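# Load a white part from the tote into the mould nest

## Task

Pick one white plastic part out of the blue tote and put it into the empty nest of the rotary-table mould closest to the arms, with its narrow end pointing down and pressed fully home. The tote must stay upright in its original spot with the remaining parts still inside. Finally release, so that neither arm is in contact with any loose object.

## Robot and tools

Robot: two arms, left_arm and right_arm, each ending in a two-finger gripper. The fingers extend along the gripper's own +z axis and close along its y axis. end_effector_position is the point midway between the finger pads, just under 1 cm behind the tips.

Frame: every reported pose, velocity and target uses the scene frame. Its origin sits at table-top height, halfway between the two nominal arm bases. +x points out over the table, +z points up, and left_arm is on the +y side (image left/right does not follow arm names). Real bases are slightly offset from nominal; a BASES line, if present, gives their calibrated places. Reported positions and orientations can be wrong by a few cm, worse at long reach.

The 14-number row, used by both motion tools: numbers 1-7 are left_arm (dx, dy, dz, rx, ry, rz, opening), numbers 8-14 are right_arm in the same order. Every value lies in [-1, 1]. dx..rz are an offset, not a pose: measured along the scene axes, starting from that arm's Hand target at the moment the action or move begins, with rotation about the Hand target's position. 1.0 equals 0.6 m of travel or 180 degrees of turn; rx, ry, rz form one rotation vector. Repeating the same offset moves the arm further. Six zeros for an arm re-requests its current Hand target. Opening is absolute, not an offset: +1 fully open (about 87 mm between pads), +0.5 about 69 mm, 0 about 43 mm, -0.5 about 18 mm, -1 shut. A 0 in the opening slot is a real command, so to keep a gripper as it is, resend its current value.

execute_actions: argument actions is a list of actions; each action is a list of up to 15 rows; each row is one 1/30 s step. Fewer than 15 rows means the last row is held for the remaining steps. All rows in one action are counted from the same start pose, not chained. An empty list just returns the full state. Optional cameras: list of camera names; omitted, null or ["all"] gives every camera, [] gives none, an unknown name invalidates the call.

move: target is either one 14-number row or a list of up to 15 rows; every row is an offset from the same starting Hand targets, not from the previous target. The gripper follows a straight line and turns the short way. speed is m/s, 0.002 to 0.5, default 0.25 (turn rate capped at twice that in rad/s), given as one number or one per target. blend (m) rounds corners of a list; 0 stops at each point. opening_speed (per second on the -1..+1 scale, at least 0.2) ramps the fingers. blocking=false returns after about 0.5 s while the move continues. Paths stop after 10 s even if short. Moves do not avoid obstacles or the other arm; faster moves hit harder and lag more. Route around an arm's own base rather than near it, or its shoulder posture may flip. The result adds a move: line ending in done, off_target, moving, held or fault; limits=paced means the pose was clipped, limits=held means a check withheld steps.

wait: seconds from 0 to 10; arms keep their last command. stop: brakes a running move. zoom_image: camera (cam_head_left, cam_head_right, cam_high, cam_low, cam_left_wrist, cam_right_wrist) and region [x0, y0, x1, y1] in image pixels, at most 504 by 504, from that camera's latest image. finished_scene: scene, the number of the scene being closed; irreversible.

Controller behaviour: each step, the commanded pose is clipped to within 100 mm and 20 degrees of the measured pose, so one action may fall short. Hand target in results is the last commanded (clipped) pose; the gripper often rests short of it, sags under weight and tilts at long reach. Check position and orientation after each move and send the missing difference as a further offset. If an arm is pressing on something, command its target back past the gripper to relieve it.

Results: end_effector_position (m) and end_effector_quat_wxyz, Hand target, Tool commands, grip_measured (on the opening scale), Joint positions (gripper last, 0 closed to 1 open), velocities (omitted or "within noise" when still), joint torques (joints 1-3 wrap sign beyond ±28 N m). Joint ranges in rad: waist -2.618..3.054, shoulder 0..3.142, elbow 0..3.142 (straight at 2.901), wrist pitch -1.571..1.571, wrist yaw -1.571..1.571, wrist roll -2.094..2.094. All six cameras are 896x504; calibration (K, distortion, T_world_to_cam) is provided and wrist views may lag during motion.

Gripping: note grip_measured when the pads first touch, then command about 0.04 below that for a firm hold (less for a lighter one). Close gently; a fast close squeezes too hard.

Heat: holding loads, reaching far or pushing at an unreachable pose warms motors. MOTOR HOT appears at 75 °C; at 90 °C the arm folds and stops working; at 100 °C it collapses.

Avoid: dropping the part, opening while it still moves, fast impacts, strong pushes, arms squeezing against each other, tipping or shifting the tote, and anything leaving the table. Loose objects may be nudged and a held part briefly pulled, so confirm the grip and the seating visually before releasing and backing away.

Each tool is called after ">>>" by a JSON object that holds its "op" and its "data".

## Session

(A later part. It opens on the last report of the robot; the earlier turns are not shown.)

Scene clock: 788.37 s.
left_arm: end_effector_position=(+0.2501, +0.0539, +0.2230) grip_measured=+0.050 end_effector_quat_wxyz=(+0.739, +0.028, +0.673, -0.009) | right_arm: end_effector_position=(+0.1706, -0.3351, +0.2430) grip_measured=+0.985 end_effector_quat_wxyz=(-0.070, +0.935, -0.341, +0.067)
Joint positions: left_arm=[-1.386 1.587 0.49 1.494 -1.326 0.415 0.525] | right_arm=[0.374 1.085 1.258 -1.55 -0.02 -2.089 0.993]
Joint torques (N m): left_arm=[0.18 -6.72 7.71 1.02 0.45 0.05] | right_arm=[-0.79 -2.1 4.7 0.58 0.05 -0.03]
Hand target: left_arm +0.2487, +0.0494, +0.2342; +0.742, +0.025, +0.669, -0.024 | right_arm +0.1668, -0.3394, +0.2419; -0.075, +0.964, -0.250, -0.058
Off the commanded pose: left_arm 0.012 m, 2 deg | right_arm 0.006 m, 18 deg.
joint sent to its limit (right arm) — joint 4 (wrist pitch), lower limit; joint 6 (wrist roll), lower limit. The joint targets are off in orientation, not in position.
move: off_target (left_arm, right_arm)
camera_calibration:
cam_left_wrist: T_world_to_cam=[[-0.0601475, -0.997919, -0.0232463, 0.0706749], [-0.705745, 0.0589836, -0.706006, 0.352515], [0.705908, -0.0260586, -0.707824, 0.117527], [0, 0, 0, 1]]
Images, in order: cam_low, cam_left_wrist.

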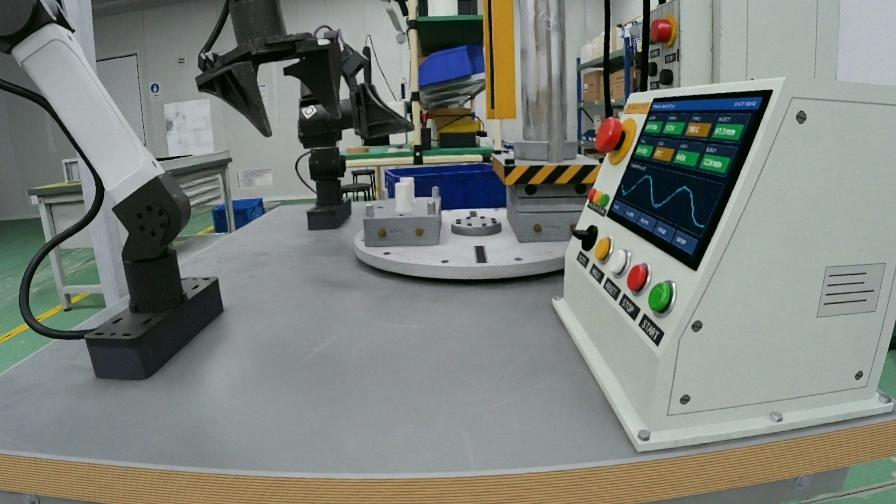

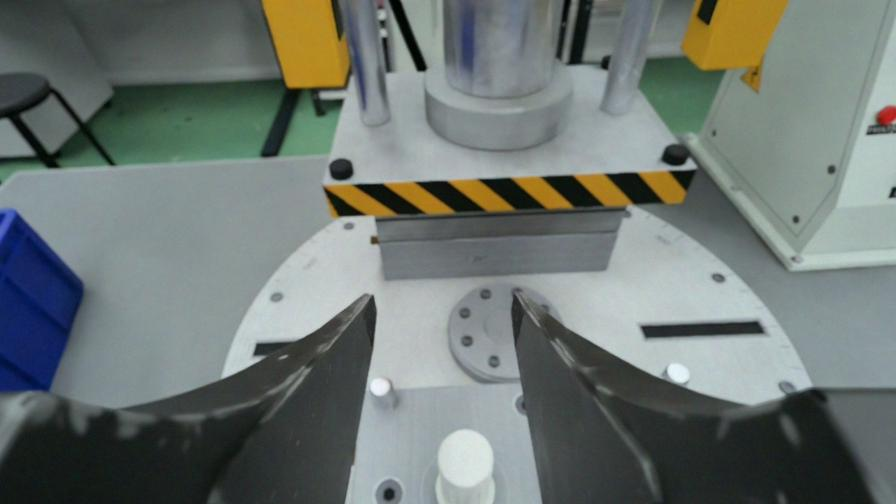

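>>> {"op": "move", "data": {"target": [-0.15,0.05,0.02,0,0.08,0,0.05,0,0,0,0,0,0,1], "cameras": ["cam_left_wrist","cam_high"]}}

>>> {"op": "zoom_image", "data": {"camera": "cam_high", "region": [150, 150, 320, 360]}}

>>> {"op": "zoom_image", "data": {"camera": "cam_left_wrist", "region": [350, 150, 650, 400]}}

Scene clock: 795.23 s.
left_arm: end_effector_position=(+0.1605, +0.0749, +0.2489) grip_measured=+0.050 end_effector_quat_wxyz=(+0.703, +0.053, +0.705, -0.079) | right_arm: end_effector_position=(+0.1706, -0.3351, +0.2430) grip_measured=+0.985 end_effector_quat_wxyz=(-0.070, +0.935, -0.341, +0.067)
Joint positions: left_arm=[-1.745 1.24 0.417 1.292 -1.571 0.432 0.525] | right_arm=[0.374 1.085 1.258 -1.55 -0.02 -2.089 0.993]
Joint torques (N m): left_arm=[0.05 -3.59 5.78 0.87 0.23 0.09] | right_arm=[-0.7 -1.99 4.81 0.56 0.06 -0.08]
Hand target: left_arm +0.1587, +0.0794, +0.2462; +0.653, +0.022, +0.757, -0.027 | right_arm +0.1668, -0.3394, +0.2419; -0.075, +0.964, -0.250, -0.058
Off the commanded pose: left_arm 0.006 m, 11 deg | right_arm 0.006 m, 18 deg.
joint sent to its limit (left arm) — joint 5 (wrist yaw), lower limit. The joint targets are off in orientation, not in position.
joint sent to its limit (right arm) — joint 4 (wrist pitch), lower limit; joint 6 (wrist roll), lower limit. The joint targets are off in orientation, not in position.
move: off_target (left_arm, right_arm)
camera_calibration:
cam_left_wrist: T_world_to_cam=[[-0.192982, -0.980209, 0.0441433, 0.0900559], [-0.761714, 0.121302, -0.636458, 0.293366], [0.618507, -0.156449, -0.770048, 0.238932], [0, 0, 0, 1]]
Images, in order: cam_high, cam_left_wrist.

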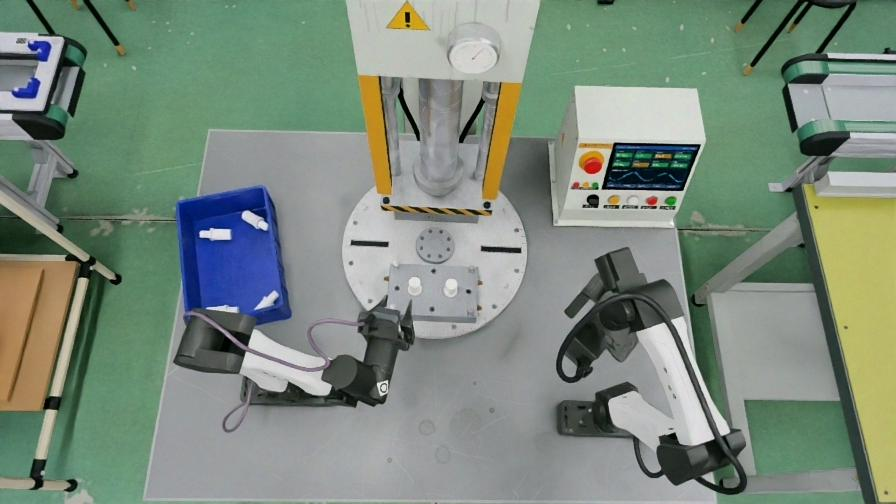

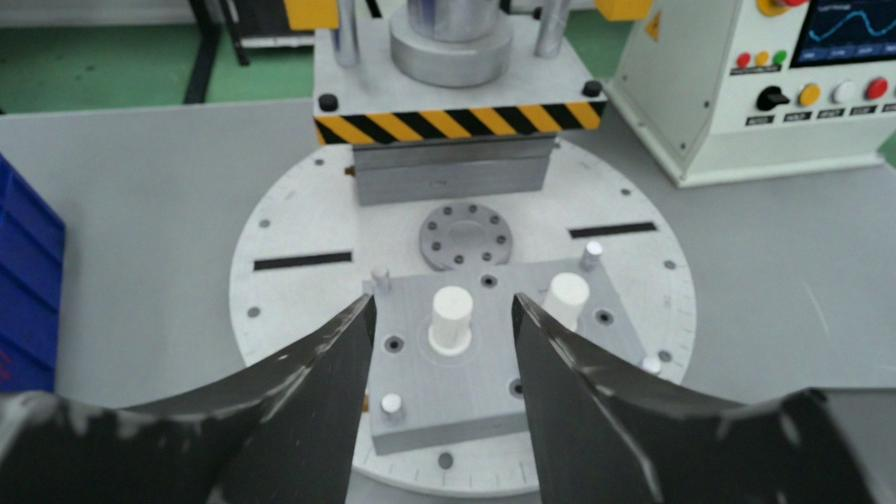

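Scaled by 2.400 from the camera's 896x504 image, which has a finer 1280x720 frame.

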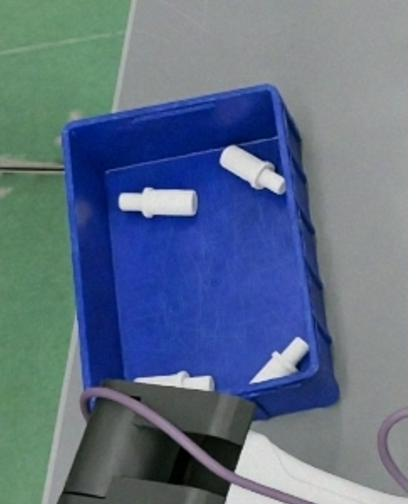

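Scaled by 1.680 from the camera's 896x504 image, which has a finer 1280x720 frame.

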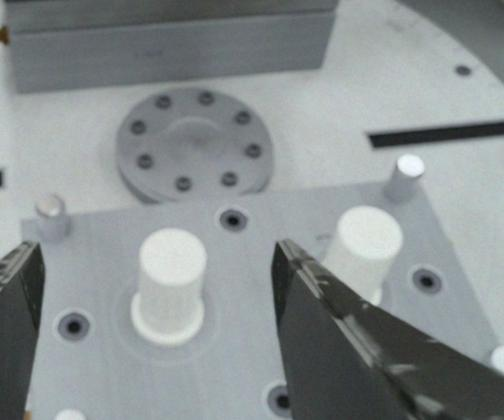

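>>> {"op": "move", "data": {"target": [[0.26,0.234,0.04,0.009,0.22,0.007,-1,0,0,0,0,0,0,1],[0.2355,0.609,-0.077,0.0188,0.453,0.0153,-1,0,0,0,0,0,0,1]], "blend": 0.08, "cameras": ["cam_left_wrist","cam_high"]}}

Scene clock: 817.33 s.
left_arm: end_effector_position=(+0.2967, +0.4453, +0.1993) grip_measured=-0.963 end_effector_quat_wxyz=(-0.001, -0.003, +1.000, +0.008) | right_arm: end_effector_position=(+0.1706, -0.3351, +0.2430) grip_measured=+0.985 end_effector_quat_wxyz=(-0.070, +0.935, -0.341, +0.067)
Joint positions: left_arm=[0.399 1.831 1.78 -1.516 -0.015 0.38 0.018] | right_arm=[0.374 1.085 1.258 -1.55 -0.02 -2.089 0.993]
Joint torques (N m): left_arm=[0.8 -6.46 9.46 0.23 0.28 0.07] | right_arm=[-0.75 -2.13 4.78 0.56 0.05 -0.08]
Hand target: left_arm +0.3000, +0.4447, +0.1999; -0.001, +0.000, +1.000, +0.000 | right_arm +0.1668, -0.3394, +0.2419; -0.075, +0.964, -0.250, -0.058
Off the commanded pose: left_arm 0.003 m, 1 deg | right_arm 0.006 m, 18 deg.
joint sent to its limit (right arm) — joint 4 (wrist pitch), lower limit; joint 6 (wrist roll), lower limit. The joint targets are off in orientation, not in position.
move: off_target (right_arm); limits=paced
camera_calibration:
cam_left_wrist: T_world_to_cam=[[0.0131954, -0.999884, -0.00755351, 0.43954], [-0.635507, -0.0142184, 0.771964, 0.0627356], [-0.771983, -0.00538605, -0.635621, 0.492947], [0, 0, 0, 1]]
Images, in order: cam_high, cam_left_wrist.

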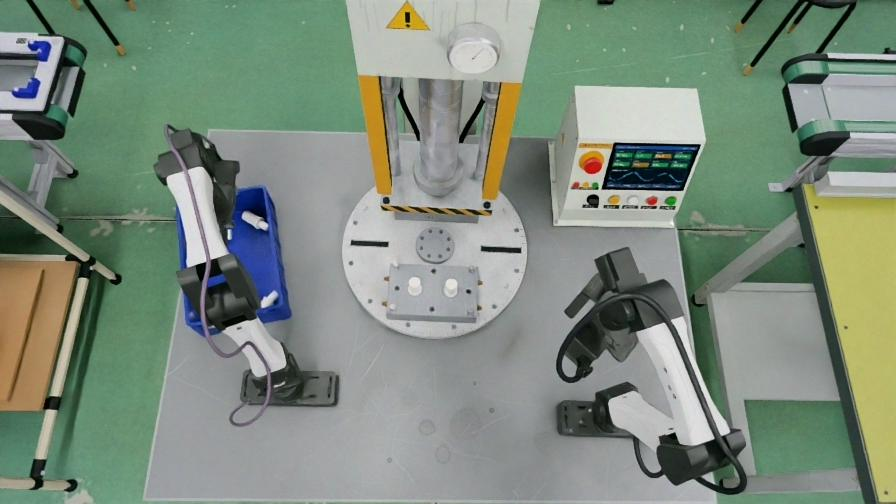

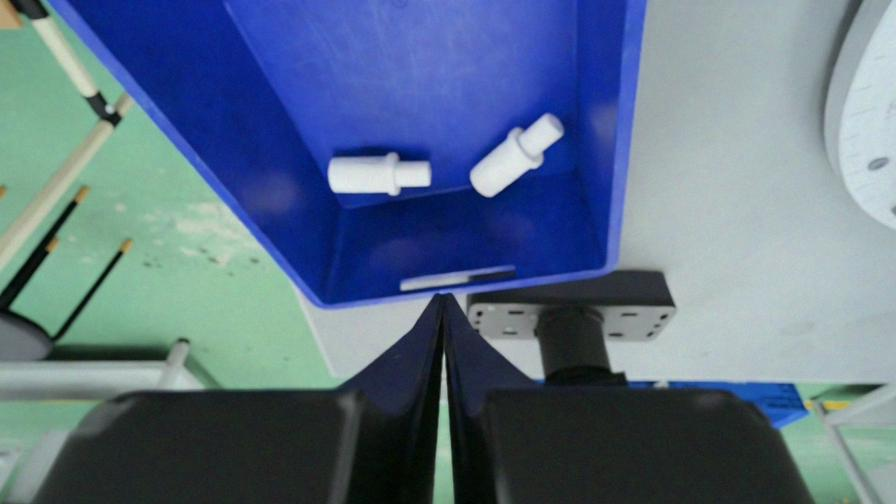

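>>> {"op": "move", "data": {"target": [[0,0,-0.225,0,0,0,-1,0,0,0,0,0,0,1],[0,-0.12,-0.225,0,0,0,-1,0,0,0,0,0,0,1]], "speed": [0.15,0.06], "cameras": ["cam_left_wrist","cam_high"]}}

>>> {"op": "zoom_image", "data": {"camera": "cam_high", "region": [150, 150, 320, 360]}}

Scene clock: 829.20 s.
left_arm: end_effector_position=(+0.2973, +0.3781, +0.0608) grip_measured=-0.963 end_effector_quat_wxyz=(-0.017, +0.000, +1.000, +0.004) | right_arm: end_effector_position=(+0.1706, -0.3351, +0.2430) grip_measured=+0.985 end_effector_quat_wxyz=(-0.070, +0.935, -0.341, +0.067)
Joint positions: left_arm=[0.201 1.841 1.229 -0.991 -0.014 0.188 0.018] | right_arm=[0.374 1.085 1.258 -1.55 -0.02 -2.089 0.993]
Joint torques (N m): left_arm=[-0.12 -9.7 5.59 0.43 0.26 -0.05] | right_arm=[-0.62 -2.09 4.72 0.54 0.09 -0.09]
Hand target: left_arm +0.3000, +0.3728, +0.0650; +0.000, +0.000, +1.000, +0.000 | right_arm +0.1668, -0.3394, +0.2419; -0.075, +0.964, -0.250, -0.058
Off the commanded pose: left_arm 0.007 m, 2 deg | right_arm 0.006 m, 18 deg.
joint sent to its limit (right arm) — joint 4 (wrist pitch), lower limit; joint 6 (wrist roll), lower limit. The joint targets are off in orientation, not in position.
move: off_target (right_arm)
camera_calibration:
cam_left_wrist: T_world_to_cam=[[0.00658243, -0.999978, -0.000192627, 0.372812], [-0.609851, -0.00416705, 0.792505, 0.156427], [-0.792488, -0.00509914, -0.609866, 0.409409], [0, 0, 0, 1]]
Images, in order: cam_high, cam_left_wrist.

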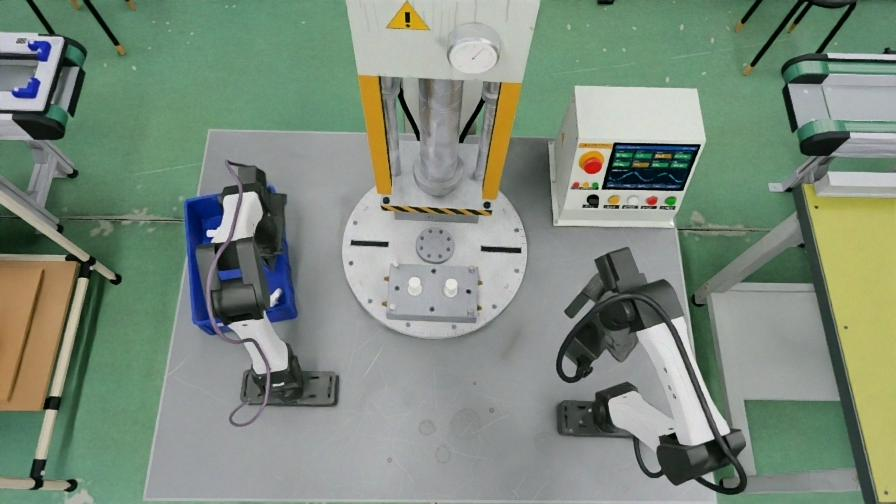

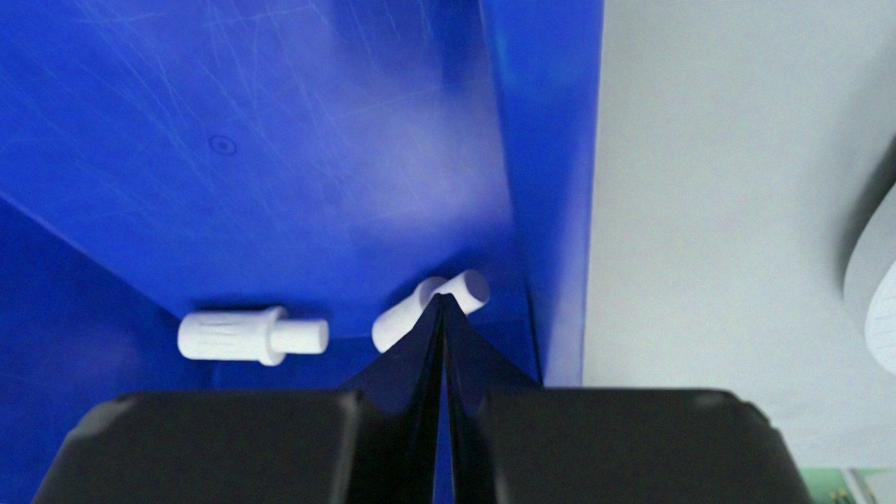

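Scaled by 2.400 from the camera's 896x504 image, which has a finer 1280x720 frame.

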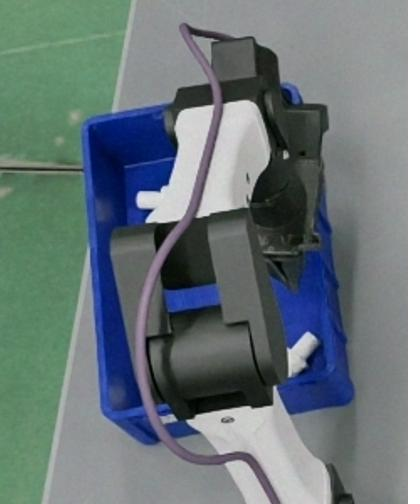

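>>> {"op": "move", "data": {"target": [[0,0.06,0,0,0,0,-1,0,0,0,0,0,0,1],[0,0.06,0.27,0,0,0,-1,0,0,0,0,0,0,1]], "speed": [0.08,0.15], "cameras": ["cam_left_wrist","cam_high","cam_low"]}}

>>> {"op": "zoom_image", "data": {"camera": "cam_high", "region": [150, 150, 320, 360]}}

>>> {"op": "zoom_image", "data": {"camera": "cam_low", "region": [350, 140, 450, 240]}}

Scene clock: 838.57 s.
left_arm: end_effector_position=(+0.3013, +0.4095, +0.2170) grip_measured=-0.963 end_effector_quat_wxyz=(+0.005, -0.001, +1.000, +0.008) | right_arm: end_effector_position=(+0.1706, -0.3351, +0.2430) grip_measured=+0.985 end_effector_quat_wxyz=(-0.070, +0.935, -0.341, +0.067)
Joint positions: left_arm=[0.293 1.805 1.822 -1.573 -0.012 0.279 0.018] | right_arm=[0.374 1.085 1.258 -1.55 -0.02 -2.089 0.993]
Joint torques (N m): left_arm=[1.02 -9.03 8.61 0.25 0.23 0.1] | right_arm=[-0.75 -2.09 4.68 0.55 0.06 -0.1]
Hand target: left_arm +0.3001, +0.4088, +0.2270; +0.000, +0.001, +1.000, +0.000 | right_arm +0.1668, -0.3394, +0.2419; -0.075, +0.964, -0.250, -0.058
Off the commanded pose: left_arm 0.010 m, 1 deg | right_arm 0.006 m, 18 deg.
joint sent to its limit (left arm) — joint 4 (wrist pitch), lower limit. The joint targets still meet the commanded pose.
joint sent to its limit (right arm) — joint 4 (wrist pitch), lower limit; joint 6 (wrist roll), lower limit. The joint targets are off in orientation, not in position.
move: off_target (right_arm)
camera_calibration:
cam_left_wrist: T_world_to_cam=[[0.00906144, -0.999925, -0.00819284, 0.405166], [-0.644841, -0.0121052, 0.764221, 0.055136], [-0.764263, -0.00164186, -0.644903, 0.505707], [0, 0, 0, 1]]
Images, in order: cam_high, cam_low, cam_left_wrist.

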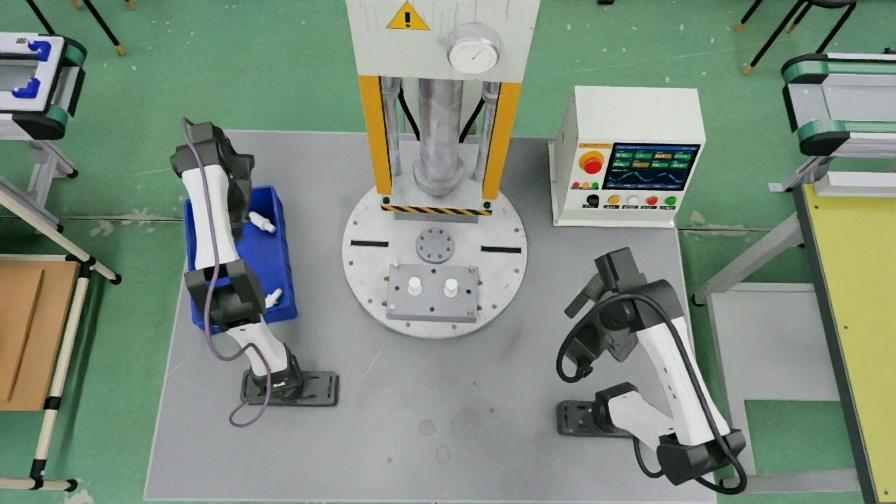

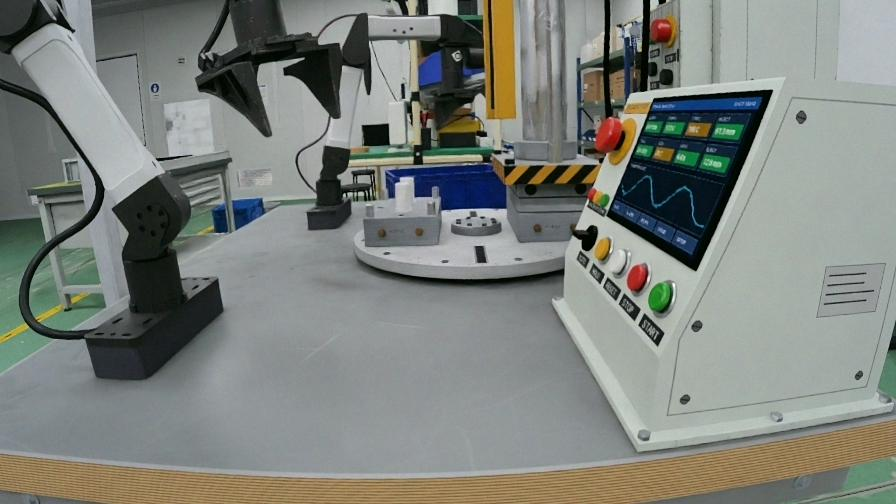

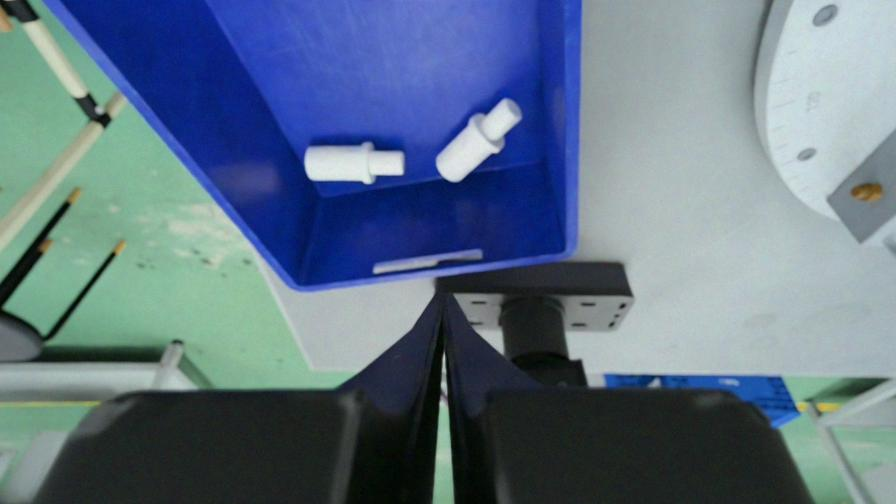

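Scaled by 2.400 from the camera's 896x504 image, which has a finer 1280x720 frame.

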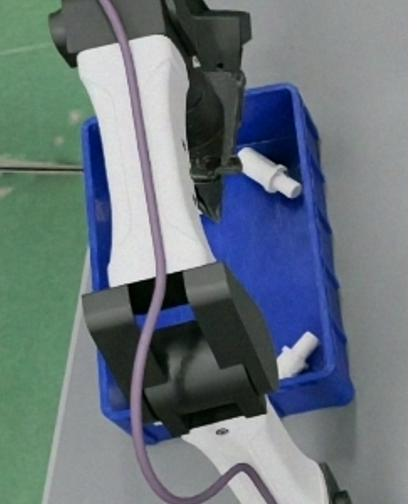

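Scaled by 5.040 from the camera's 896x504 image, which has a finer 1280x720 frame.

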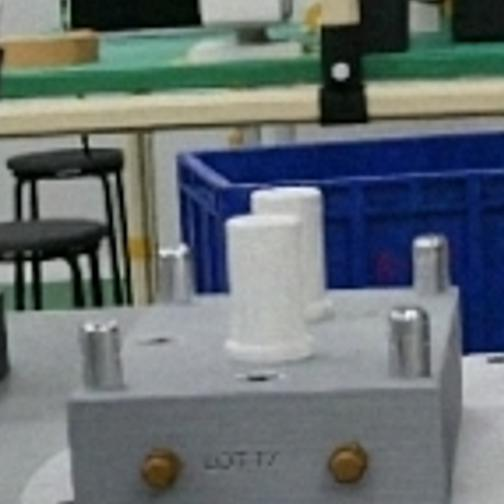

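>>> {"op": "finished_scene", "data": {"scene": 2}}

The scene is finished: the task was done.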